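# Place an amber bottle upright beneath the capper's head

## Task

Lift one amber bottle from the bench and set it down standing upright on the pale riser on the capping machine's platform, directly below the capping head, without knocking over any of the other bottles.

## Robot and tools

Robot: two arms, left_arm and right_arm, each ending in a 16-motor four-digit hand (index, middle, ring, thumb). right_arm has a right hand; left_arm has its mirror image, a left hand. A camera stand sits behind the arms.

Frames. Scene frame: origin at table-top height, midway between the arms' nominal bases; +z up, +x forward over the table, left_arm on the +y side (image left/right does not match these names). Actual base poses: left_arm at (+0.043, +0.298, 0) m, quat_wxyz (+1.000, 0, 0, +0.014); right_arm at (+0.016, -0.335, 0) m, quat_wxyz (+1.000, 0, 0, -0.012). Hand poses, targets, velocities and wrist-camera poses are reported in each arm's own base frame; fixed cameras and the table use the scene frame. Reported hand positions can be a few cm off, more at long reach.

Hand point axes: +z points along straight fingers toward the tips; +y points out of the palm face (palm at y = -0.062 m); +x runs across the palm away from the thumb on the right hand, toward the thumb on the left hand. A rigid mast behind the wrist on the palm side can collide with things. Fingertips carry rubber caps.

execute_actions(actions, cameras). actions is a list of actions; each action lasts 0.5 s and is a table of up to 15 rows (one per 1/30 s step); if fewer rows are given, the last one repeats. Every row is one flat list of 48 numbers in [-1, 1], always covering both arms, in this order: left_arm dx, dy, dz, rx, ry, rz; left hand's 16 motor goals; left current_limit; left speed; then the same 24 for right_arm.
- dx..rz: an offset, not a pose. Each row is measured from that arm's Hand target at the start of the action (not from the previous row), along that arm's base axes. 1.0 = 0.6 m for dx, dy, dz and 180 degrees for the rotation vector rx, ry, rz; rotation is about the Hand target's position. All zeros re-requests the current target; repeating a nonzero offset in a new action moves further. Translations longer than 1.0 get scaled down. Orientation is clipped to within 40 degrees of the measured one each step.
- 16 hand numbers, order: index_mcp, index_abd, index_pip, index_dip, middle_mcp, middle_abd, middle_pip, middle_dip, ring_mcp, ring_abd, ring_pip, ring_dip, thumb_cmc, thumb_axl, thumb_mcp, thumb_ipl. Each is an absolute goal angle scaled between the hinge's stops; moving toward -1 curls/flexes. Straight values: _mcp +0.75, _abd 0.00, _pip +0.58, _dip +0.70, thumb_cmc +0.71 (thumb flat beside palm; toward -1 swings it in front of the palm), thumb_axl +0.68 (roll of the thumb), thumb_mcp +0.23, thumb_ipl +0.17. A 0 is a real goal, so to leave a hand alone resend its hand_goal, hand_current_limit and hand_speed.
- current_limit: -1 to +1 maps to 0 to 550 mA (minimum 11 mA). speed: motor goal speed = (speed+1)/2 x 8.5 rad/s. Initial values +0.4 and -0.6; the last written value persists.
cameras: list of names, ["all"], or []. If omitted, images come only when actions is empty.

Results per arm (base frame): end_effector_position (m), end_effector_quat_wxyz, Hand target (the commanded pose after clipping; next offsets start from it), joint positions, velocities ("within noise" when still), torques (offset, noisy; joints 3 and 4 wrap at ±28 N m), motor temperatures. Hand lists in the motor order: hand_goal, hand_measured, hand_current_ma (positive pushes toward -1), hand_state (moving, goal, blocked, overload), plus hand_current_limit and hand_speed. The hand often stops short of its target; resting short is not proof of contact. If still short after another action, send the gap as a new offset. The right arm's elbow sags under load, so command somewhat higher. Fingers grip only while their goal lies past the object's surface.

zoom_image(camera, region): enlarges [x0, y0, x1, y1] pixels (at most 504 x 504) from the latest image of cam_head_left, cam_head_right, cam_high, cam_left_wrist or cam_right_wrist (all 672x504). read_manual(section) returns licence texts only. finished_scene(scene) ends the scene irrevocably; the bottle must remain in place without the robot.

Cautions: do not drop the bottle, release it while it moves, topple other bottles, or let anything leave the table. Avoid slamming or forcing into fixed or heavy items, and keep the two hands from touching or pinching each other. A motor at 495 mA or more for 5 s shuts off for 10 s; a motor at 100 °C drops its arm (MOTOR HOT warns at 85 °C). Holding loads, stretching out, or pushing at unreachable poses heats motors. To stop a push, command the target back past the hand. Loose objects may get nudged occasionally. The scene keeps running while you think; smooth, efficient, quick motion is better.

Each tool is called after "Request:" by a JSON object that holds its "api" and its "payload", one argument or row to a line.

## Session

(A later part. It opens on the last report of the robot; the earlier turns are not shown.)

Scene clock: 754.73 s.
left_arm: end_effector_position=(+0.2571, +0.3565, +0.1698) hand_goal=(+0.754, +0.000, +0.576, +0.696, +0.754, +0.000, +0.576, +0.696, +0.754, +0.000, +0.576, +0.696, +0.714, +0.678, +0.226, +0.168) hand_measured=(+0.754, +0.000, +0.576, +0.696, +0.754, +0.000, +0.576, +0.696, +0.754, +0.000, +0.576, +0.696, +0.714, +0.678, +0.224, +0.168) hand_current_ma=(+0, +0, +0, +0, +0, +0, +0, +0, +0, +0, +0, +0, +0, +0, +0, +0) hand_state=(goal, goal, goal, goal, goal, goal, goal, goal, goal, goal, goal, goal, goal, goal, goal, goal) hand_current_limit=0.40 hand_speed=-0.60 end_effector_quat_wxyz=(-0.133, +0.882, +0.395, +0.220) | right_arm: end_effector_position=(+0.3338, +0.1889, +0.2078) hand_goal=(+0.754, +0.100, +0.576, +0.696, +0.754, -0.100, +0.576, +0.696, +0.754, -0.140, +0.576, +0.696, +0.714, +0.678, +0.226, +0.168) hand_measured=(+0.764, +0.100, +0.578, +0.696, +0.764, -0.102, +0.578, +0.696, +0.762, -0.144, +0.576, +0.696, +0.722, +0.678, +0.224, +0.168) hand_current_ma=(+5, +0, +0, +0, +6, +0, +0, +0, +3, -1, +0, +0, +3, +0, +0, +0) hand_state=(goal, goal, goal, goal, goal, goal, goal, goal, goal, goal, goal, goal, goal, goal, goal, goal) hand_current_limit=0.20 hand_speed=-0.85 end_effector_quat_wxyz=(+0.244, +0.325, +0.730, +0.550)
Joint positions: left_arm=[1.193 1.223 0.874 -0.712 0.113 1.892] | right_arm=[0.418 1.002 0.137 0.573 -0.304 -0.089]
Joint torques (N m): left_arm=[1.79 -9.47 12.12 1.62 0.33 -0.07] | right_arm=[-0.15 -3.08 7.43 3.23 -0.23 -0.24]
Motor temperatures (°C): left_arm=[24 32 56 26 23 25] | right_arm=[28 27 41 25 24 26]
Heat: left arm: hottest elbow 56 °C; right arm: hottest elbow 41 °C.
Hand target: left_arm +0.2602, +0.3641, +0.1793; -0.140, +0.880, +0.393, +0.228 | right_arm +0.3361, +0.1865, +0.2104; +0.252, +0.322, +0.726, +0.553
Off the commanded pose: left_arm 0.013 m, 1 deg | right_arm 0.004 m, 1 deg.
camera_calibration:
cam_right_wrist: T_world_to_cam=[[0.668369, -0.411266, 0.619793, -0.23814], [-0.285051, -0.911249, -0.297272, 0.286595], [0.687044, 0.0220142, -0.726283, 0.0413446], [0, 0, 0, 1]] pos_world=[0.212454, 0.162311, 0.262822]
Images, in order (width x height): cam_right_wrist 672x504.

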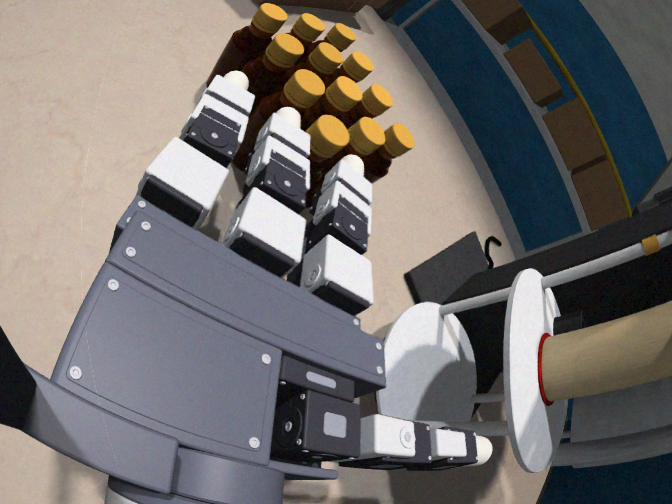

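Request:
{"api": "execute_actions", "payload": {
  "actions": [
    [[0,0,0,0,0,0,0.754,0,0.576,0.696,0.754,0,0.576,0.696,0.754,0,0.576,0.696,0.714,0.678,0.226,0.168,0.4,-0.6,0,0,0,0,0,0,0.754,-0.04,0.576,0.696,0.754,0.04,0.576,0.696,0.754,-0.14,0.576,0.696,0.714,0.678,0.226,0.168,0.2,-0.85]]
  ],
  "cameras": ["cam_right_wrist","cam_head_left"]
}}

Request:
{"api": "zoom_image", "payload": {
  "camera": "cam_right_wrist",
  "region": [270, 90, 380, 190]
}}

Request:
{"api": "zoom_image", "payload": {
  "camera": "cam_head_left",
  "region": [330, 220, 390, 270]
}}

Scene clock: 767.40 s.
left_arm: end_effector_position=(+0.2571, +0.3565, +0.1698) hand_goal=(+0.754, +0.000, +0.576, +0.696, +0.754, +0.000, +0.576, +0.696, +0.754, +0.000, +0.576, +0.696, +0.714, +0.678, +0.226, +0.168) hand_measured=(+0.754, +0.000, +0.576, +0.696, +0.754, +0.000, +0.576, +0.696, +0.754, +0.000, +0.576, +0.696, +0.714, +0.678, +0.224, +0.168) hand_current_ma=(+0, +0, +0, +0, +0, +0, +0, +0, +0, +0, +0, +0, +0, +0, +0, +0) hand_state=(goal, goal, goal, goal, goal, goal, goal, goal, goal, goal, goal, goal, goal, goal, goal, goal) hand_current_limit=0.40 hand_speed=-0.60 end_effector_quat_wxyz=(-0.133, +0.882, +0.395, +0.220) | right_arm: end_effector_position=(+0.3335, +0.1893, +0.2078) hand_goal=(+0.754, -0.040, +0.576, +0.696, +0.754, +0.040, +0.576, +0.696, +0.754, -0.140, +0.576, +0.696, +0.714, +0.678, +0.226, +0.168) hand_measured=(+0.764, +0.012, +0.578, +0.696, +0.764, -0.020, +0.578, +0.696, +0.762, -0.142, +0.576, +0.696, +0.722, +0.678, +0.224, +0.168) hand_current_ma=(+5, +58, +0, +0, +6, -73, +0, +0, +3, +0, +0, +0, +3, +0, +0, +0) hand_state=(goal, blocked, goal, goal, goal, blocked, goal, goal, goal, goal, goal, goal, goal, goal, goal, goal) hand_current_limit=0.20 hand_speed=-0.85 end_effector_quat_wxyz=(+0.243, +0.324, +0.730, +0.551)
Joint positions: left_arm=[1.193 1.223 0.874 -0.712 0.113 1.892] | right_arm=[0.418 1.002 0.137 0.573 -0.306 -0.089]
Joint torques (N m): left_arm=[1.79 -9.52 12.11 1.62 0.33 -0.08] | right_arm=[-0.03 -2.84 7.38 3.25 -0.16 -0.23]
Motor temperatures (°C): left_arm=[24 32 56 26 23 25] | right_arm=[28 27 41 25 24 26]
Heat: left arm: hottest elbow 56 °C; right arm: hottest elbow 41 °C.
Hand target: left_arm +0.2602, +0.3641, +0.1793; -0.140, +0.880, +0.393, +0.228 | right_arm +0.3361, +0.1865, +0.2104; +0.252, +0.322, +0.726, +0.553
Off the commanded pose: left_arm 0.013 m, 1 deg | right_arm 0.005 m, 1 deg.
camera_calibration:
cam_right_wrist: T_world_to_cam=[[0.66946, -0.410124, 0.619373, -0.238271], [-0.283056, -0.911714, -0.297755, 0.286409], [0.686807, 0.0240178, -0.726443, 0.0412469], [0, 0, 0, 1]] pos_world=[0.212254, 0.162412, 0.262822]
Images, in order (width x height): cam_head_left 672x504, cam_right_wrist 672x504.

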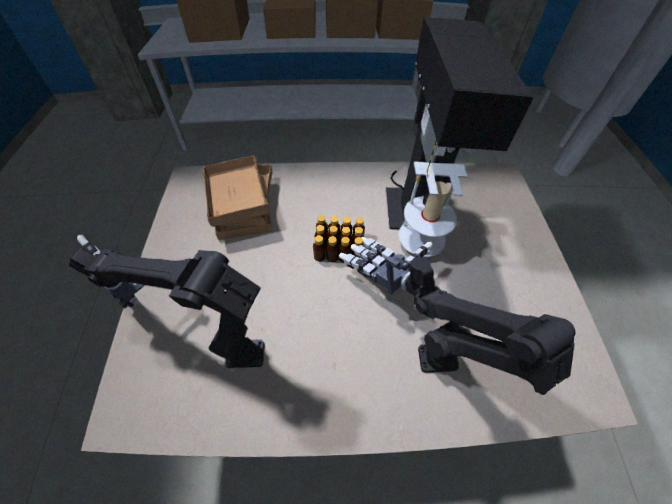

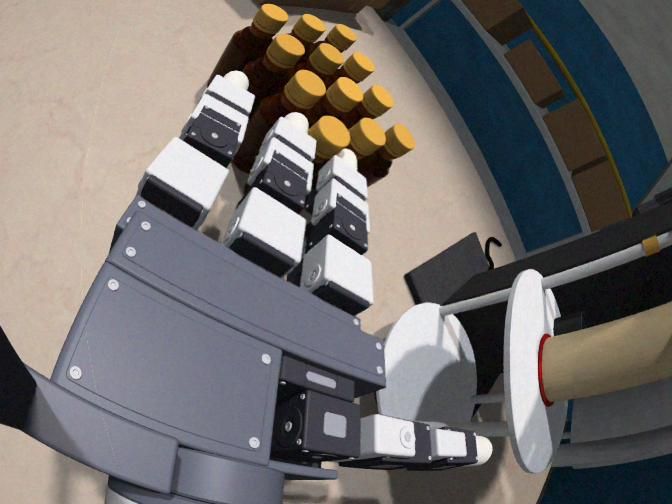

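Scaled by 4.582 from the camera's 672x504 image, which has a finer 960x720 frame.

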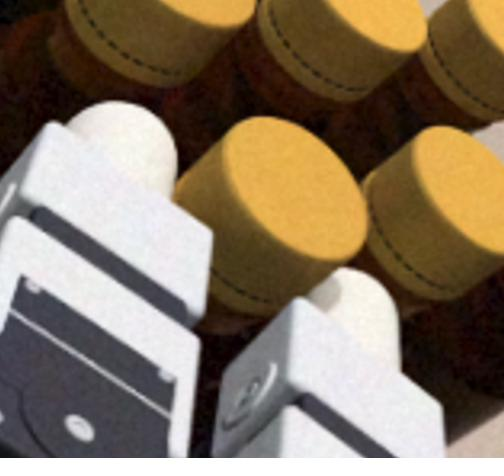

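Scaled by 8.400 from the camera's 672x504 image, which has a finer 960x720 frame.

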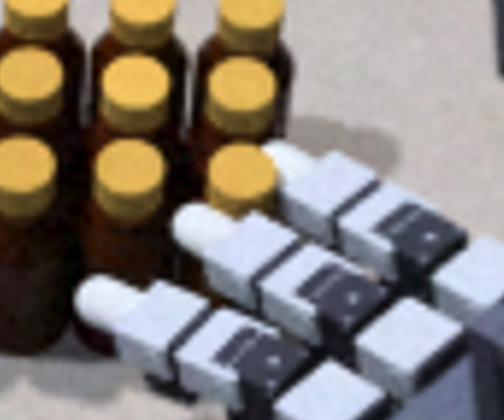

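Request:
{"api": "execute_actions", "payload": {
  "actions": [
    [[0,0,0,0,0,0,0.754,0,0.576,0.696,0.754,0,0.576,0.696,0.754,0,0.576,0.696,0.714,0.678,0.226,0.168,0.4,-0.6,0,0,0,0,0,0,0.754,-0.14,0.576,0.696,0.754,0.14,0.576,0.696,0.754,-0.14,0.576,0.696,0.714,0.678,0.226,0.168,0.4,-0.8]],
    [[0,0,0,0,0,0,0.754,0,0.576,0.696,0.754,0,0.576,0.696,0.754,0,0.576,0.696,0.714,0.678,0.226,0.168,0.4,-0.6,0,0,0,0,0,0,0.754,-0.25,0.576,0.696,0.754,0.25,0.576,0.696,0.754,-0.14,0.576,0.696,0.714,0.678,0.226,0.168,0.6,-0.75]]
  ],
  "cameras": ["cam_right_wrist"]
}}

Request:
{"api": "zoom_image", "payload": {
  "camera": "cam_right_wrist",
  "region": [270, 90, 380, 190]
}}

Scene clock: 777.03 s.
left_arm: end_effector_position=(+0.2571, +0.3565, +0.1698) hand_goal=(+0.754, +0.000, +0.576, +0.696, +0.754, +0.000, +0.576, +0.696, +0.754, +0.000, +0.576, +0.696, +0.714, +0.678, +0.226, +0.168) hand_measured=(+0.754, +0.000, +0.576, +0.696, +0.754, +0.000, +0.576, +0.696, +0.754, +0.000, +0.576, +0.696, +0.714, +0.678, +0.224, +0.168) hand_current_ma=(+0, +0, +0, +0, +0, +0, +0, +0, +0, +0, +0, +0, +0, +0, +0, +0) hand_state=(goal, goal, goal, goal, goal, goal, goal, goal, goal, goal, goal, goal, goal, goal, goal, goal) hand_current_limit=0.40 hand_speed=-0.60 end_effector_quat_wxyz=(-0.133, +0.882, +0.395, +0.220) | right_arm: end_effector_position=(+0.3336, +0.1891, +0.2078) hand_goal=(+0.754, -0.250, +0.576, +0.696, +0.754, +0.250, +0.576, +0.696, +0.754, -0.140, +0.576, +0.696, +0.714, +0.678, +0.226, +0.168) hand_measured=(+0.764, +0.000, +0.578, +0.696, +0.764, -0.012, +0.578, +0.696, +0.762, -0.142, +0.576, +0.696, +0.722, +0.678, +0.224, +0.168) hand_current_ma=(+5, +440, +0, +0, +6, -440, +0, +0, +3, +0, +0, +0, +3, +0, +0, +0) hand_state=(goal, blocked, goal, goal, goal, blocked, goal, goal, goal, goal, goal, goal, goal, goal, goal, goal) hand_current_limit=0.60 hand_speed=-0.75 end_effector_quat_wxyz=(+0.243, +0.324, +0.730, +0.551)
Joint positions: left_arm=[1.193 1.223 0.874 -0.712 0.113 1.892] | right_arm=[0.418 1.002 0.137 0.573 -0.306 -0.089]
Joint torques (N m): left_arm=[1.85 -9.47 12.1 1.61 0.33 -0.08] | right_arm=[0.09 -2.61 7.43 3.23 -0.14 -0.23]
Motor temperatures (°C): left_arm=[24 32 57 26 23 25] | right_arm=[28 27 41 25 24 26]
Heat: left arm: hottest elbow 57 °C; right arm: hottest elbow 41 °C.
Hand target: left_arm +0.2602, +0.3641, +0.1793; -0.140, +0.880, +0.393, +0.228 | right_arm +0.3361, +0.1864, +0.2104; +0.252, +0.322, +0.726, +0.553
Off the commanded pose: left_arm 0.013 m, 1 deg | right_arm 0.004 m, 1 deg.
camera_calibration:
cam_right_wrist: T_world_to_cam=[[0.669294, -0.410385, 0.619378, -0.238303], [-0.283434, -0.911604, -0.297731, 0.286403], [0.686812, 0.0237169, -0.726448, 0.0412298], [0, 0, 0, 1]] pos_world=[0.212354, 0.162312, 0.262822]
Images, in order (width x height): cam_right_wrist 672x504.

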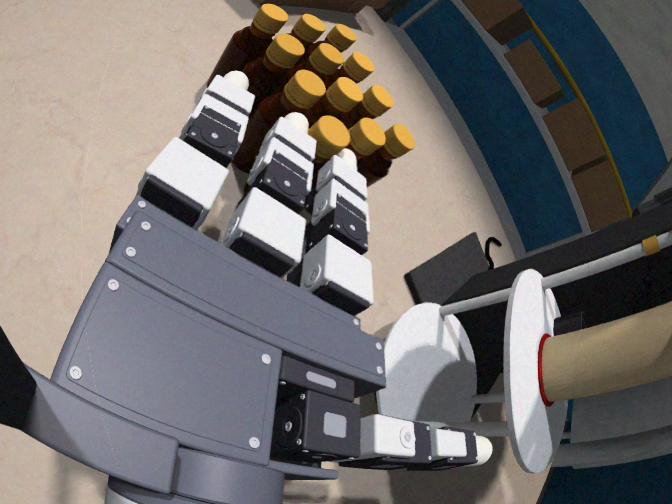

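Scaled by 4.582 from the camera's 672x504 image, which has a finer 960x720 frame.

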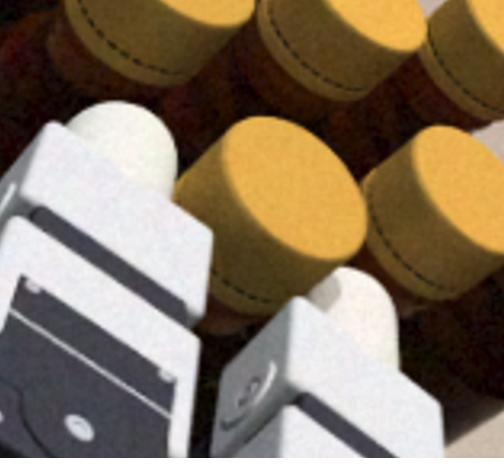

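Request:
{"api": "execute_actions", "payload": {
  "actions": [
    [[0,0,0,0,0,0,0.754,0,0.576,0.696,0.754,0,0.576,0.696,0.754,0,0.576,0.696,0.714,0.678,0.226,0.168,0.4,-0.6,-0.004,-0.004,0.025,0,0,0,0.745,-0.25,0.576,0.696,0.745,0.25,0.576,0.696,0.754,-0.14,0.576,0.696,0.714,0.678,0.226,0.168,0.6,-0.75]],
    [[0,0,0,0,0,0,0.754,0,0.576,0.696,0.754,0,0.576,0.696,0.754,0,0.576,0.696,0.714,0.678,0.226,0.168,0.4,-0.6,-0.004,-0.004,0.025,0,0,0,0.74,-0.25,0.576,0.696,0.74,0.25,0.576,0.696,0.754,-0.14,0.576,0.696,0.714,0.678,0.226,0.168,0.6,-0.75]]
  ],
  "cameras": ["cam_right_wrist","cam_head_left"]
}}

Request:
{"api": "zoom_image", "payload": {
  "camera": "cam_right_wrist",
  "region": [270, 90, 380, 190]
}}

Request:
{"api": "zoom_image", "payload": {
  "camera": "cam_head_left",
  "region": [310, 200, 400, 275]
}}

Scene clock: 797.93 s.
left_arm: end_effector_position=(+0.2571, +0.3565, +0.1698) hand_goal=(+0.754, +0.000, +0.576, +0.696, +0.754, +0.000, +0.576, +0.696, +0.754, +0.000, +0.576, +0.696, +0.714, +0.678, +0.226, +0.168) hand_measured=(+0.754, +0.000, +0.576, +0.696, +0.754, +0.000, +0.576, +0.696, +0.754, +0.000, +0.576, +0.696, +0.714, +0.678, +0.224, +0.168) hand_current_ma=(+0, +0, +0, +0, +0, +0, +0, +0, +0, +0, +0, +0, +0, +0, +0, +0) hand_state=(goal, goal, goal, goal, goal, goal, goal, goal, goal, goal, goal, goal, goal, goal, goal, goal) hand_current_limit=0.40 hand_speed=-0.60 end_effector_quat_wxyz=(-0.133, +0.882, +0.395, +0.220) | right_arm: end_effector_position=(+0.3238, +0.1814, +0.2142) hand_goal=(+0.740, -0.250, +0.576, +0.696, +0.740, +0.250, +0.576, +0.696, +0.754, -0.140, +0.576, +0.696, +0.714, +0.678, +0.226, +0.168) hand_measured=(+0.768, +0.000, +0.588, +0.698, +0.770, -0.012, +0.588, +0.700, +0.762, -0.142, +0.576, +0.696, +0.722, +0.678, +0.224, +0.168) hand_current_ma=(+27, +440, +7, +1, +34, -440, +7, +1, +3, +0, +0, +0, +3, +0, +0, +0) hand_state=(blocked, blocked, goal, goal, blocked, blocked, goal, goal, goal, goal, goal, goal, goal, goal, goal, goal) hand_current_limit=0.60 hand_speed=-0.75 end_effector_quat_wxyz=(+0.233, +0.334, +0.737, +0.539)
Joint positions: left_arm=[1.193 1.223 0.874 -0.712 0.113 1.892] | right_arm=[0.405 0.831 0.137 0.363 -0.315 -0.089]
Joint torques (N m): left_arm=[1.85 -9.47 12.11 1.62 0.33 -0.08] | right_arm=[0.09 -4.42 11.28 2.25 -0.28 -0.28]
Motor temperatures (°C): left_arm=[24 32 57 26 23 25] | right_arm=[28 27 40 25 24 26]
Heat: left arm: hottest elbow 57 °C; right arm: hottest elbow 40 °C.
Hand target: left_arm +0.2602, +0.3641, +0.1793; -0.140, +0.880, +0.393, +0.228 | right_arm +0.3313, +0.1817, +0.2403; +0.252, +0.322, +0.726, +0.553
Off the commanded pose: left_arm 0.013 m, 1 deg | right_arm 0.027 m, 3 deg.
camera_calibration:
cam_right_wrist: T_world_to_cam=[[0.689955, -0.405245, 0.599783, -0.242357], [-0.297462, -0.914134, -0.275455, 0.278639], [0.659908, 0.011639, -0.751256, 0.0690848], [0, 0, 0, 1]] pos_world=[0.20451, 0.155696, 0.274014]
Images, in order (width x height): cam_head_left 672x504, cam_right_wrist 672x504.

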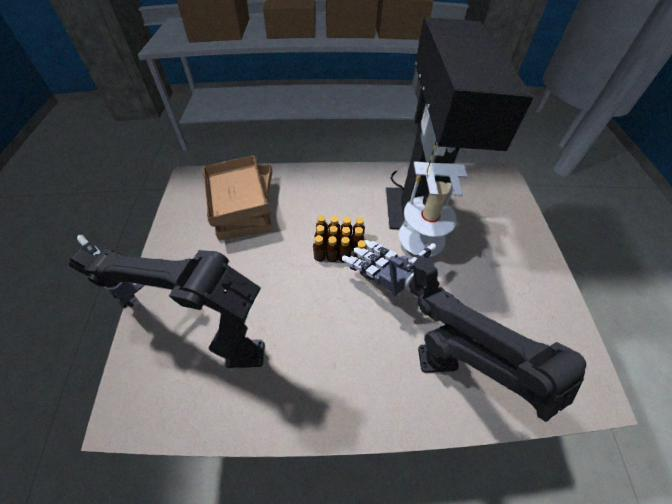

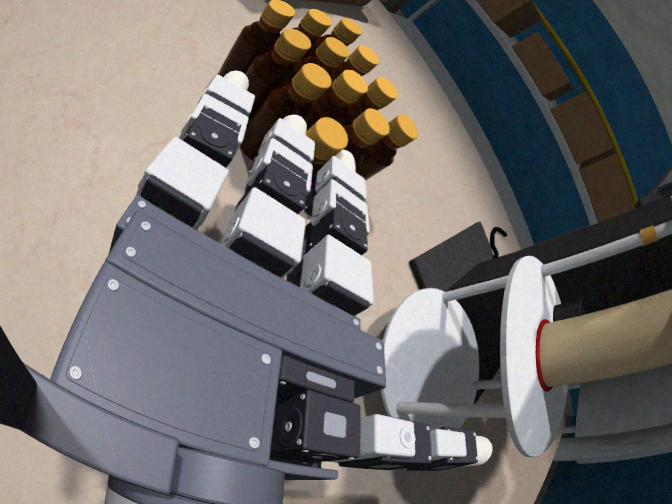

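Scaled by 4.582 from the camera's 672x504 image, which has a finer 960x720 frame.

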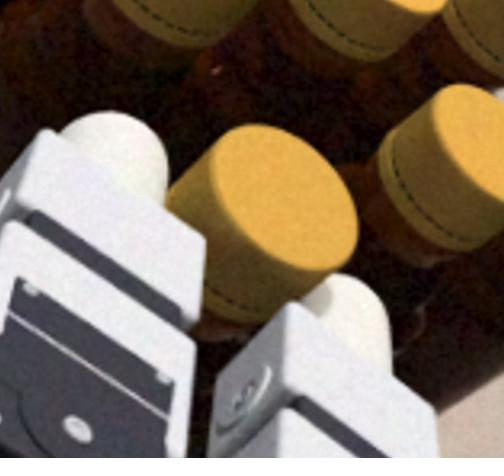

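Scaled by 5.600 from the camera's 672x504 image, which has a finer 960x720 frame.

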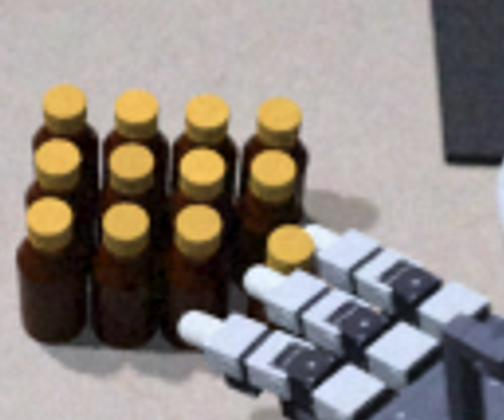

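Request:
{"api": "execute_actions", "payload": {
  "actions": [
    [[0,0,0,0,0,0,0.754,0,0.576,0.696,0.754,0,0.576,0.696,0.754,0,0.576,0.696,0.714,0.678,0.226,0.168,0.4,-0.6,0,0,0.02,0,0,0,0.735,-0.25,0.576,0.696,0.735,0.25,0.576,0.696,0.754,-0.14,0.576,0.696,0.714,0.678,0.226,0.168,0.6,-0.75]],
    [[0,0,0,0,0,0,0.754,0,0.576,0.696,0.754,0,0.576,0.696,0.754,0,0.576,0.696,0.714,0.678,0.226,0.168,0.4,-0.6,0,0,0.02,0,0,0,0.73,-0.25,0.57,0.696,0.73,0.25,0.57,0.696,0.754,-0.14,0.576,0.696,0.714,0.678,0.226,0.168,0.6,-0.75]]
  ],
  "cameras": ["cam_right_wrist","cam_head_left"]
}}

Request:
{"api": "zoom_image", "payload": {
  "camera": "cam_right_wrist",
  "region": [270, 90, 380, 190]
}}

Request:
{"api": "zoom_image", "payload": {
  "camera": "cam_head_left",
  "region": [310, 200, 400, 275]
}}

Scene clock: 810.47 s.
left_arm: end_effector_position=(+0.2571, +0.3565, +0.1698) hand_goal=(+0.754, +0.000, +0.576, +0.696, +0.754, +0.000, +0.576, +0.696, +0.754, +0.000, +0.576, +0.696, +0.714, +0.678, +0.226, +0.168) hand_measured=(+0.754, +0.000, +0.576, +0.696, +0.754, +0.000, +0.576, +0.696, +0.754, +0.000, +0.576, +0.696, +0.714, +0.678, +0.224, +0.168) hand_current_ma=(+0, +0, +0, +0, +0, +0, +0, +0, +0, +0, +0, +0, +0, +0, +0, +0) hand_state=(goal, goal, goal, goal, goal, goal, goal, goal, goal, goal, goal, goal, goal, goal, goal, goal) hand_current_limit=0.40 hand_speed=-0.60 end_effector_quat_wxyz=(-0.133, +0.882, +0.395, +0.220) | right_arm: end_effector_position=(+0.3172, +0.1783, +0.2168) hand_goal=(+0.730, -0.250, +0.570, +0.696, +0.730, +0.250, +0.570, +0.696, +0.754, -0.140, +0.576, +0.696, +0.714, +0.678, +0.226, +0.168) hand_measured=(+0.760, +0.000, +0.584, +0.698, +0.764, -0.012, +0.584, +0.700, +0.762, -0.142, +0.576, +0.696, +0.722, +0.678, +0.224, +0.168) hand_current_ma=(+32, +440, +8, +1, +42, -440, +9, +1, +3, +0, +0, +0, +3, +0, +0, +0) hand_state=(blocked, blocked, goal, goal, blocked, blocked, goal, goal, goal, goal, goal, goal, goal, goal, goal, goal) hand_current_limit=0.60 hand_speed=-0.75 end_effector_quat_wxyz=(+0.223, +0.342, +0.745, +0.528)
Joint positions: left_arm=[1.193 1.223 0.874 -0.712 0.113 1.892] | right_arm=[0.404 0.724 0.147 0.208 -0.316 -0.089]
Joint torques (N m): left_arm=[1.79 -9.47 12.11 1.63 0.33 -0.08] | right_arm=[0.21 -3.72 14.48 2.32 -0.29 -0.28]
Motor temperatures (°C): left_arm=[24 32 57 26 23 25] | right_arm=[28 27 42 24 24 26]
Heat: left arm: hottest elbow 57 °C; right arm: hottest elbow 42 °C.
Hand target: left_arm +0.2602, +0.3641, +0.1793; -0.140, +0.880, +0.393, +0.228 | right_arm +0.3313, +0.1816, +0.2644; +0.252, +0.322, +0.726, +0.553
Off the commanded pose: left_arm 0.013 m, 1 deg | right_arm 0.050 m, 5 deg.
camera_calibration:
cam_right_wrist: T_world_to_cam=[[0.710135, -0.396806, 0.581596, -0.244471], [-0.306799, -0.917902, -0.251653, 0.273135], [0.633706, 0.000274566, -0.773574, 0.0904771], [0, 0, 0, 1]] pos_world=[0.200069, 0.153678, 0.28091]
Images, in order (width x height): cam_head_left 672x504, cam_right_wrist 672x504.

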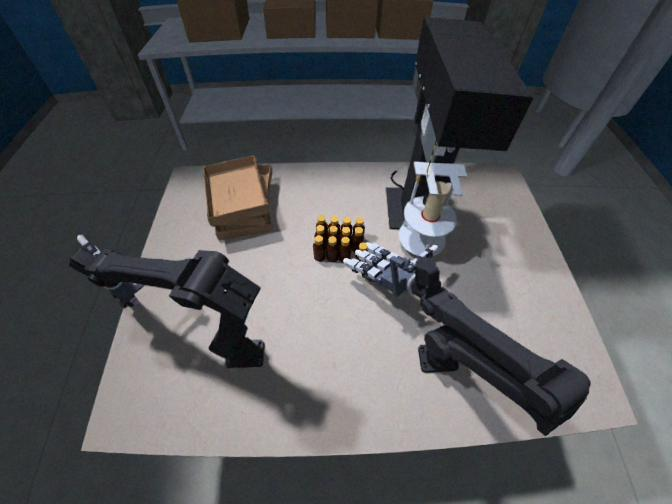

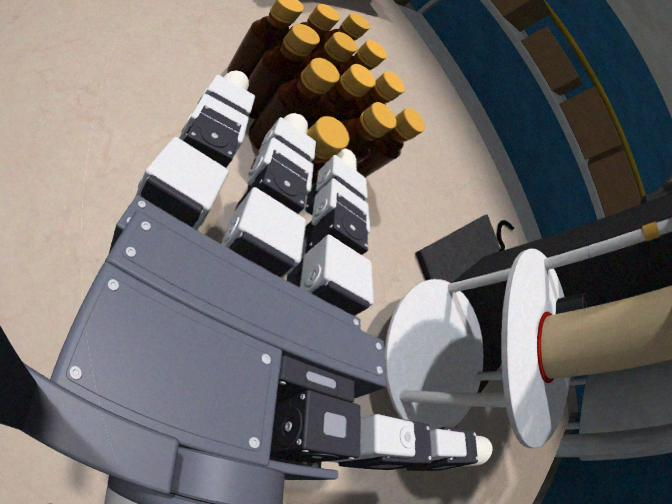

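Scaled by 4.582 from the camera's 672x504 image, which has a finer 960x720 frame.

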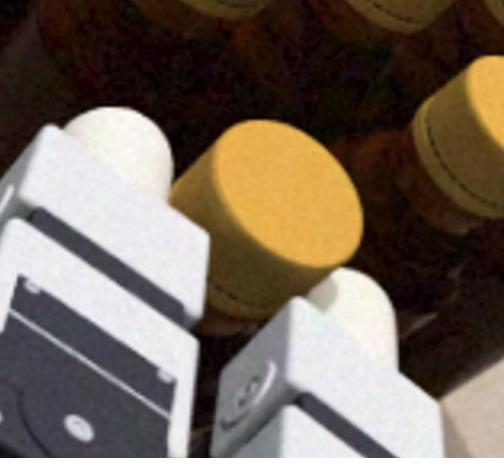

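Scaled by 5.600 from the camera's 672x504 image, which has a finer 960x720 frame.

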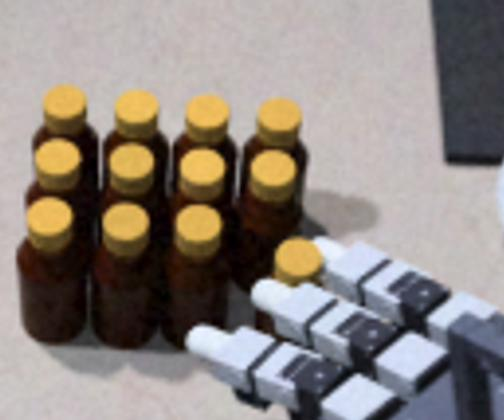

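Request:
{"api": "execute_actions", "payload": {
  "actions": [
    [[0,0,0,0,0,0,0.754,0,0.576,0.696,0.754,0,0.576,0.696,0.754,0,0.576,0.696,0.714,0.678,0.226,0.168,0.4,-0.6,0,0,0.03,0,0,0,0.73,-0.25,0.57,0.696,0.73,0.25,0.57,0.696,0.754,-0.14,0.576,0.696,0.714,0.678,0.226,0.168,0.6,-0.75]]
  ],
  "cameras": []
}}

Scene clock: 821.17 s.
left_arm: end_effector_position=(+0.2571, +0.3565, +0.1698) hand_goal=(+0.754, +0.000, +0.576, +0.696, +0.754, +0.000, +0.576, +0.696, +0.754, +0.000, +0.576, +0.696, +0.714, +0.678, +0.226, +0.168) hand_measured=(+0.754, +0.000, +0.576, +0.696, +0.754, +0.000, +0.576, +0.696, +0.754, +0.000, +0.576, +0.696, +0.714, +0.678, +0.224, +0.168) hand_current_ma=(+0, +0, +0, +0, +0, +0, +0, +0, +0, +0, +0, +0, +0, +0, +0, +0) hand_state=(goal, goal, goal, goal, goal, goal, goal, goal, goal, goal, goal, goal, goal, goal, goal, goal) hand_current_limit=0.40 hand_speed=-0.60 end_effector_quat_wxyz=(-0.133, +0.882, +0.395, +0.220) | right_arm: end_effector_position=(+0.3162, +0.1779, +0.2229) hand_goal=(+0.730, -0.250, +0.570, +0.696, +0.730, +0.250, +0.570, +0.696, +0.754, -0.140, +0.576, +0.696, +0.714, +0.678, +0.226, +0.168) hand_measured=(+0.760, +0.000, +0.584, +0.700, +0.772, -0.012, +0.590, +0.704, +0.762, -0.142, +0.576, +0.696, +0.722, +0.678, +0.224, +0.168) hand_current_ma=(+33, +440, +9, +1, +56, -440, +14, +4, +3, +0, +0, +0, +3, +0, +0, +0) hand_state=(blocked, blocked, goal, goal, blocked, blocked, goal, goal, goal, goal, goal, goal, goal, goal, goal, goal) hand_current_limit=0.60 hand_speed=-0.75 end_effector_quat_wxyz=(+0.216, +0.346, +0.750, +0.521)
Joint positions: left_arm=[1.193 1.223 0.874 -0.712 0.113 1.892] | right_arm=[0.404 0.668 0.171 0.105 -0.316 -0.089]
Joint torques (N m): left_arm=[1.85 -9.47 12.11 1.63 0.33 -0.08] | right_arm=[-0.15 -3.66 15.79 2.61 -0.28 -0.29]
Motor temperatures (°C): left_arm=[24 32 57 26 23 25] | right_arm=[28 27 42 24 24 26]
Heat: left arm: hottest elbow 57 °C; right arm: hottest elbow 42 °C.
Hand target: left_arm +0.2602, +0.3641, +0.1793; -0.140, +0.880, +0.393, +0.228 | right_arm +0.3314, +0.1817, +0.2825; +0.252, +0.322, +0.726, +0.553
Off the commanded pose: left_arm 0.013 m, 1 deg | right_arm 0.061 m, 7 deg.
No camera images: "cameras" was empty.

Request:
{"api": "execute_actions", "payload": {
  "actions": [
    [[0,0,0,0,0,0,0.754,0,0.576,0.696,0.754,0,0.576,0.696,0.754,0,0.576,0.696,0.714,0.678,0.226,0.168,0.4,-0.6,0.004,0,0.03,0,0,0,0.73,-0.25,0.57,0.696,0.73,0.25,0.57,0.696,0.754,-0.14,0.576,0.696,0.714,0.678,0.226,0.168,0.6,-0.75]]
  ],
  "cameras": ["cam_right_wrist","cam_head_left","cam_head_right"]
}}

Request:
{"api": "zoom_image", "payload": {
  "camera": "cam_right_wrist",
  "region": [270, 90, 380, 190]
}}

Request:
{"api": "zoom_image", "payload": {
  "camera": "cam_head_left",
  "region": [310, 200, 400, 275]
}}

Scene clock: 828.37 s.
left_arm: end_effector_position=(+0.2571, +0.3565, +0.1698) hand_goal=(+0.754, +0.000, +0.576, +0.696, +0.754, +0.000, +0.576, +0.696, +0.754, +0.000, +0.576, +0.696, +0.714, +0.678, +0.226, +0.168) hand_measured=(+0.754, +0.000, +0.576, +0.696, +0.754, +0.000, +0.576, +0.696, +0.754, +0.000, +0.576, +0.696, +0.714, +0.678, +0.224, +0.168) hand_current_ma=(+0, +0, +0, +0, +0, +0, +0, +0, +0, +0, +0, +0, +0, +0, +0, +0) hand_state=(goal, goal, goal, goal, goal, goal, goal, goal, goal, goal, goal, goal, goal, goal, goal, goal) hand_current_limit=0.40 hand_speed=-0.60 end_effector_quat_wxyz=(-0.133, +0.882, +0.395, +0.220) | right_arm: end_effector_position=(+0.3201, +0.1781, +0.2437) hand_goal=(+0.730, -0.250, +0.570, +0.696, +0.730, +0.250, +0.570, +0.696, +0.754, -0.140, +0.576, +0.696, +0.714, +0.678, +0.226, +0.168) hand_measured=(+0.760, +0.000, +0.584, +0.700, +0.772, -0.012, +0.590, +0.704, +0.762, -0.142, +0.576, +0.696, +0.722, +0.678, +0.224, +0.168) hand_current_ma=(+34, +440, +9, +1, +59, -440, +14, +4, +3, +0, +0, +0, +3, +0, +0, +0) hand_state=(blocked, blocked, goal, goal, blocked, blocked, goal, goal, goal, goal, goal, goal, goal, goal, goal, goal) hand_current_limit=0.60 hand_speed=-0.75 end_effector_quat_wxyz=(+0.219, +0.345, +0.747, +0.524)
Joint positions: left_arm=[1.193 1.223 0.874 -0.712 0.113 1.892] | right_arm=[0.399 0.633 0.215 0.035 -0.32 -0.089]
Joint torques (N m): left_arm=[1.85 -9.47 12.11 1.61 0.33 -0.08] | right_arm=[-0.03 -3.02 16.05 2.69 -0.33 -0.32]
Motor temperatures (°C): left_arm=[24 32 57 26 23 25] | right_arm=[28 27 45 24 24 26]
Heat: left arm: hottest elbow 57 °C; right arm: hottest elbow 45 °C.
Hand target: left_arm +0.2602, +0.3641, +0.1793; -0.140, +0.880, +0.393, +0.228 | right_arm +0.3337, +0.1817, +0.3004; +0.252, +0.322, +0.726, +0.553
Off the commanded pose: left_arm 0.013 m, 1 deg | right_arm 0.058 m, 6 deg.
camera_calibration:
cam_right_wrist: T_world_to_cam=[[0.71705, -0.395783, 0.573755, -0.262783], [-0.311763, -0.918335, -0.243853, 0.280304], [0.623413, -0.00402109, -0.781883, 0.115595], [0, 0, 0, 1]] pos_world=[0.203753, 0.153873, 0.309508]
Images, in order (width x height): cam_head_left 672x504, cam_head_right 672x504, cam_right_wrist 672x504.

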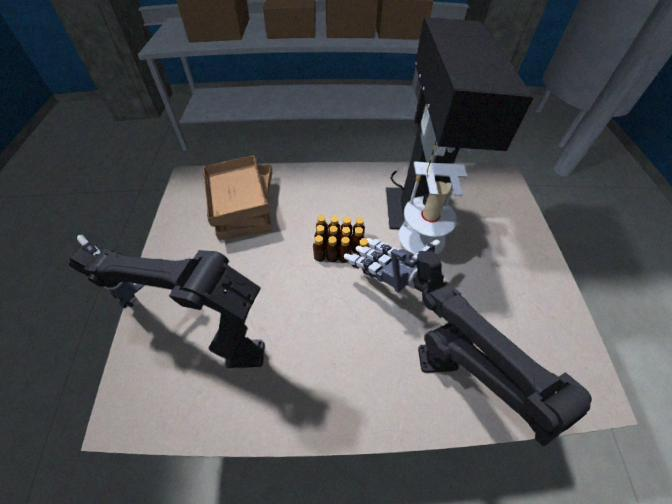

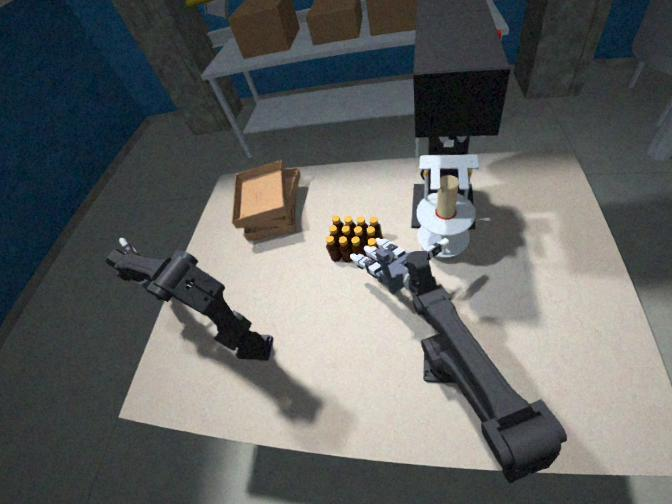

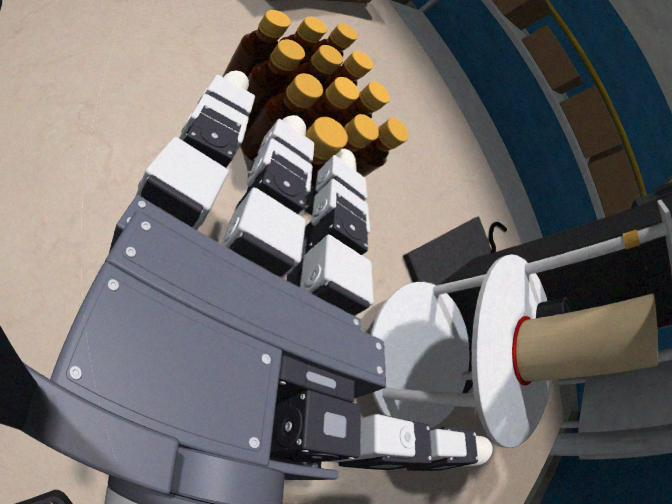

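Scaled by 4.582 from the camera's 672x504 image, which has a finer 960x720 frame.

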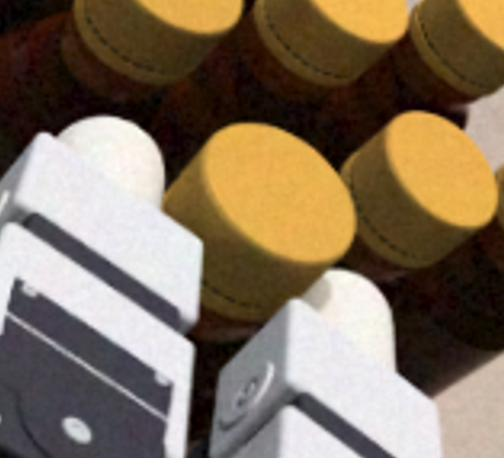

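Scaled by 5.600 from the camera's 672x504 image, which has a finer 960x720 frame.

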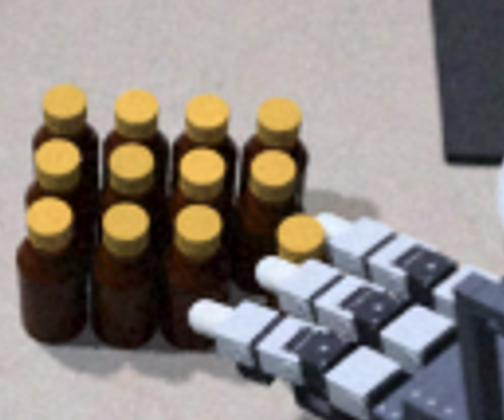

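Request:
{"api": "zoom_image", "payload": {
  "camera": "cam_head_left",
  "region": [390, 110, 490, 260]
}}

Request:
{"api": "zoom_image", "payload": {
  "camera": "cam_head_right",
  "region": [400, 110, 500, 260]
}}

Scaled by 3.360 from the camera's 672x504 image, which has a finer 960x720 frame.

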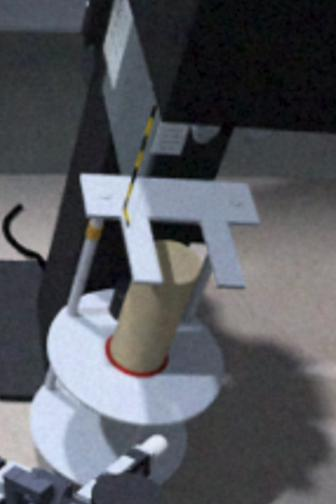

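Scaled by 3.360 from the camera's 672x504 image, which has a finer 960x720 frame.

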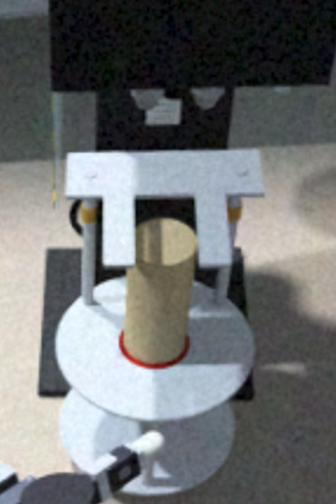

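Request:
{"api": "zoom_image", "payload": {
  "camera": "cam_head_left",
  "region": [412, 150, 467, 200]
}}

Request:
{"api": "zoom_image", "payload": {
  "camera": "cam_head_right",
  "region": [415, 145, 485, 200]
}}

Scaled by 9.164 from the camera's 672x504 image, which has a finer 960x720 frame.

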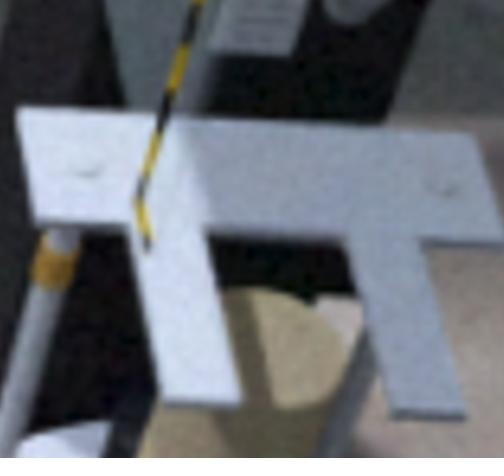

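Scaled by 7.200 from the camera's 672x504 image, which has a finer 960x720 frame.

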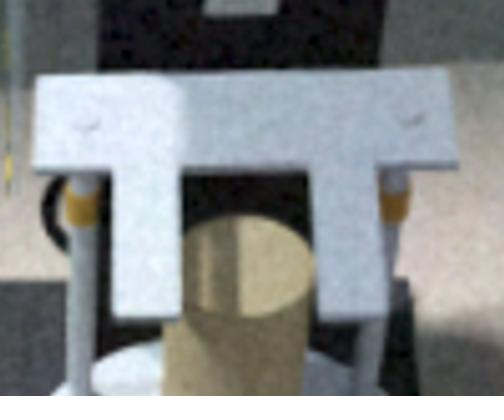

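Request:
{"api": "execute_actions", "payload": {
  "actions": [
    [[0,0,0,0,0,0,0.754,0,0.576,0.696,0.754,0,0.576,0.696,0.754,0,0.576,0.696,0.714,0.678,0.226,0.168,0.4,-0.6,-0.033,-0.04,0.06,0,0,-0.02,0.73,-0.25,0.57,0.696,0.73,0.25,0.57,0.696,0.754,-0.14,0.576,0.696,0.714,0.678,0.226,0.168,0.6,-0.75]],
    [[0,0,0,0,0,0,0.754,0,0.576,0.696,0.754,0,0.576,0.696,0.754,0,0.576,0.696,0.714,0.678,0.226,0.168,0.4,-0.6,0,-0.06,0.08,0,0,-0.04,0.73,-0.25,0.57,0.696,0.72,0.25,0.57,0.69,0.754,-0.14,0.576,0.696,0.714,0.678,0.226,0.168,0.6,-0.75]]
  ],
  "cameras": ["cam_right_wrist","cam_head_left","cam_high"]
}}

Scene clock: 955.90 s.
left_arm: end_effector_position=(+0.2571, +0.3565, +0.1698) hand_goal=(+0.754, +0.000, +0.576, +0.696, +0.754, +0.000, +0.576, +0.696, +0.754, +0.000, +0.576, +0.696, +0.714, +0.678, +0.226, +0.168) hand_measured=(+0.754, +0.000, +0.576, +0.696, +0.754, +0.000, +0.576, +0.696, +0.754, +0.000, +0.576, +0.696, +0.714, +0.678, +0.224, +0.168) hand_current_ma=(+0, +0, +0, +0, +0, +0, +0, +0, +0, +0, +0, +0, +0, +0, +0, +0) hand_state=(goal, goal, goal, goal, goal, goal, goal, goal, goal, goal, goal, goal, goal, goal, goal, goal) hand_current_limit=0.40 hand_speed=-0.60 end_effector_quat_wxyz=(-0.133, +0.882, +0.395, +0.220) | right_arm: end_effector_position=(+0.3110, +0.1240, +0.3280) hand_goal=(+0.730, -0.250, +0.570, +0.696, +0.720, +0.250, +0.570, +0.690, +0.754, -0.140, +0.576, +0.696, +0.714, +0.678, +0.226, +0.168) hand_measured=(+0.776, -0.002, +0.596, +0.704, +0.774, -0.012, +0.596, +0.704, +0.762, -0.142, +0.576, +0.696, +0.722, +0.678, +0.224, +0.168) hand_current_ma=(+67, +440, +22, +3, +89, -440, +23, +8, +4, +0, +0, +0, +3, +0, +0, +0) hand_state=(blocked, blocked, blocked, goal, blocked, blocked, blocked, goal, goal, goal, goal, goal, goal, goal, goal, goal) hand_current_limit=0.60 hand_speed=-0.75 end_effector_quat_wxyz=(+0.276, +0.405, +0.714, +0.499)
Joint positions: left_arm=[1.193 1.223 0.874 -0.712 0.113 1.892] | right_arm=[0.317 0.356 0.381 -0.39 -0.219 -0.072]
Joint torques (N m): left_arm=[1.79 -9.47 12.12 1.62 0.33 -0.08] | right_arm=[0.09 -0.62 16.76 2.71 -0.29 -0.16]
Motor temperatures (°C): left_arm=[24 32 57 26 23 25] | right_arm=[28 27 56 24 24 26]
Heat: left arm: hottest elbow 57 °C; right arm: hottest elbow 56 °C.
Hand target: left_arm +0.2602, +0.3641, +0.1793; -0.140, +0.880, +0.393, +0.228 | right_arm +0.3140, +0.1216, +0.3845; +0.303, +0.389, +0.692, +0.527
Off the commanded pose: left_arm 0.013 m, 1 deg | right_arm 0.057 m, 5 deg.
camera_calibration:
cam_right_wrist: T_world_to_cam=[[0.622804, -0.509228, 0.593971, -0.289309], [-0.469068, -0.850644, -0.237443, 0.286766], [0.626171, -0.130733, -0.768648, 0.197465], [0, 0, 0, 1]] pos_world=[0.191049, 0.122427, 0.391713]
Images, in order (width x height): cam_head_left 672x504, cam_high 672x504, cam_right_wrist 672x504.

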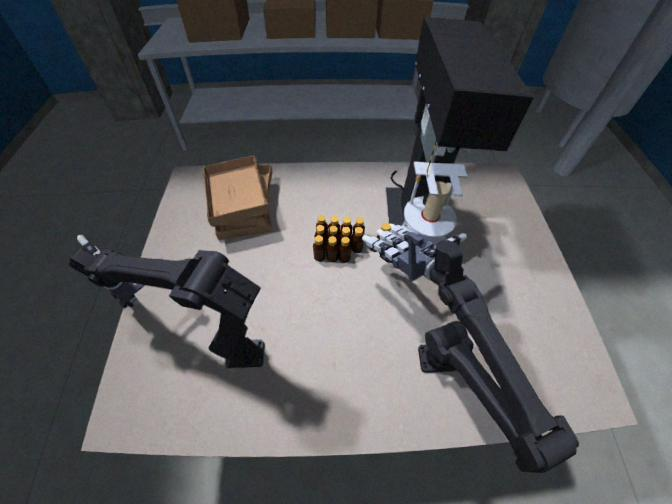

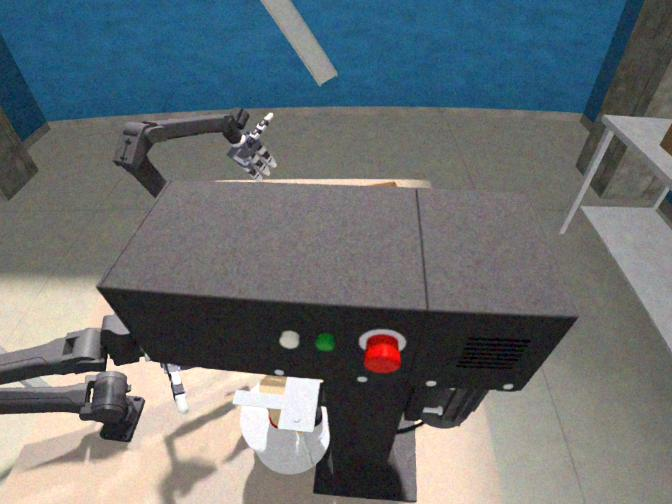

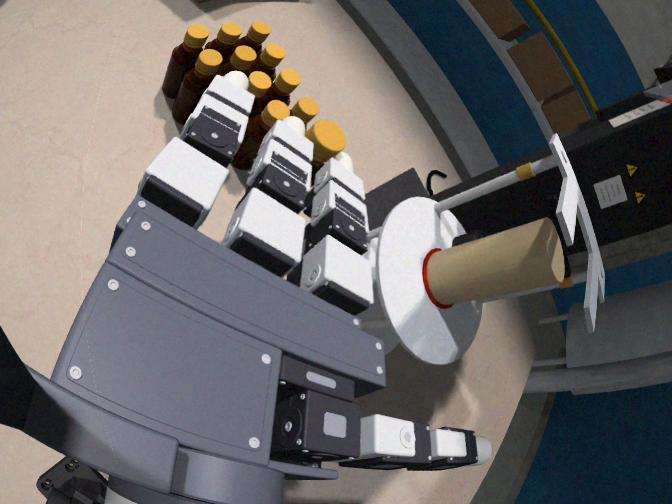

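Request:
{"api": "execute_actions", "payload": {
  "actions": [
    [[0,0,0,0,0,0,0.754,0,0.576,0.696,0.754,0,0.576,0.696,0.754,0,0.576,0.696,0.714,0.678,0.226,0.168,0.4,-0.6,-0.02,-0.083,0.13,0,0,-0.0444,0.72,-0.25,0.56,0.69,0.71,0.25,0.56,0.685,0.2,0,0.0,0.4,0.714,0.678,0.226,0.168,0.6,-0.75]],
    [[0,0,0,0,0,0,0.754,0,0.576,0.696,0.754,0,0.576,0.696,0.754,0,0.576,0.696,0.714,0.678,0.226,0.168,0.4,-0.6,-0.008,-0.083,0.13,0,0,-0.0444,0.715,-0.25,0.56,0.69,0.705,0.25,0.56,0.685,-0.34,0,-0.7,0.05,0.714,0.678,0.226,0.168,0.6,-0.75]]
  ],
  "cameras": ["cam_right_wrist","cam_head_left"]
}}

Scene clock: 983.97 s.
left_arm: end_effector_position=(+0.2571, +0.3565, +0.1698) hand_goal=(+0.754, +0.000, +0.576, +0.696, +0.754, +0.000, +0.576, +0.696, +0.754, +0.000, +0.576, +0.696, +0.714, +0.678, +0.226, +0.168) hand_measured=(+0.754, +0.000, +0.576, +0.696, +0.754, +0.000, +0.576, +0.696, +0.754, +0.000, +0.576, +0.696, +0.714, +0.678, +0.224, +0.168) hand_current_ma=(+0, +0, +0, +0, +0, +0, +0, +0, +0, +0, +0, +0, +0, +0, +0, +0) hand_state=(goal, goal, goal, goal, goal, goal, goal, goal, goal, goal, goal, goal, goal, goal, goal, goal) hand_current_limit=0.40 hand_speed=-0.60 end_effector_quat_wxyz=(-0.133, +0.882, +0.395, +0.220) | right_arm: end_effector_position=(+0.3089, +0.0230, +0.4910) hand_goal=(+0.716, -0.250, +0.560, +0.690, +0.706, +0.250, +0.560, +0.686, -0.340, +0.000, -0.700, +0.050, +0.714, +0.678, +0.226, +0.168) hand_measured=(+0.756, -0.002, +0.582, +0.698, +0.762, -0.012, +0.586, +0.700, -0.332, -0.002, -0.700, +0.052, +0.722, +0.678, +0.224, +0.168) hand_current_ma=(+52, +440, +17, +4, +92, -440, +24, +8, +3, +0, +0, +0, +3, +0, +0, +0) hand_state=(blocked, blocked, blocked, goal, blocked, blocked, blocked, goal, goal, goal, goal, goal, goal, goal, goal, goal) hand_current_limit=0.60 hand_speed=-0.75 end_effector_quat_wxyz=(+0.340, +0.506, +0.644, +0.462)
Joint positions: left_arm=[1.193 1.223 0.874 -0.712 0.113 1.892] | right_arm=[-0.027 0.401 0.824 -0.787 -0.278 -0.073]
Joint torques (N m): left_arm=[1.85 -9.47 12.12 1.61 0.33 -0.08] | right_arm=[0.21 -0.32 15.31 2.71 -0.26 -0.33]
Motor temperatures (°C): left_arm=[24 32 58 26 23 25] | right_arm=[28 27 58 24 24 26]
Heat: left arm: hottest elbow 58 °C; right arm: hottest elbow 58 °C.
Hand target: left_arm +0.2602, +0.3641, +0.1793; -0.140, +0.880, +0.393, +0.228 | right_arm +0.2971, +0.0221, +0.5404; +0.373, +0.482, +0.631, +0.479
Off the commanded pose: left_arm 0.013 m, 1 deg | right_arm 0.051 m, 5 deg.
camera_calibration:
cam_right_wrist: T_world_to_cam=[[0.451717, -0.676879, 0.581194, -0.373234], [-0.690683, -0.677671, -0.252425, 0.310463], [0.56472, -0.287396, -0.773625, 0.335976], [0, 0, 0, 1]] pos_world=[0.193296, 0.0543156, 0.555209]
Images, in order (width x height): cam_head_left 672x504, cam_right_wrist 672x504.

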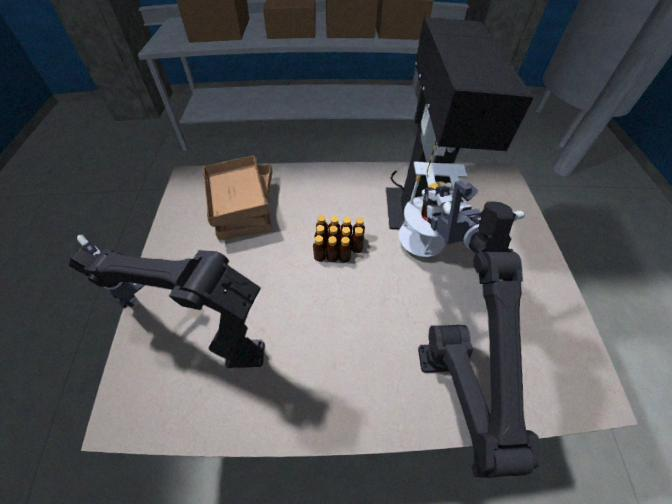

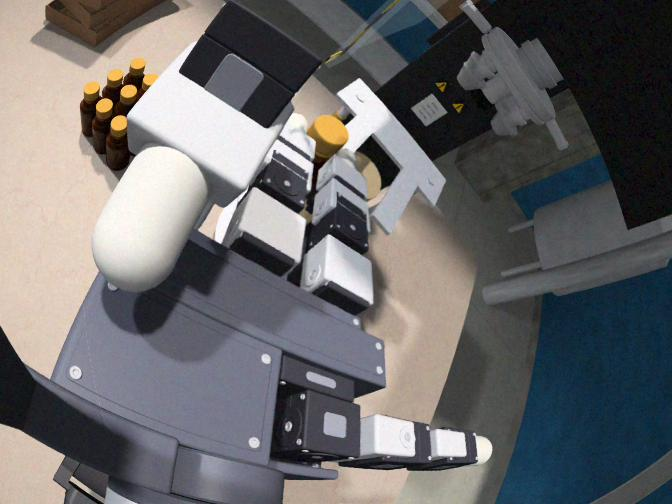

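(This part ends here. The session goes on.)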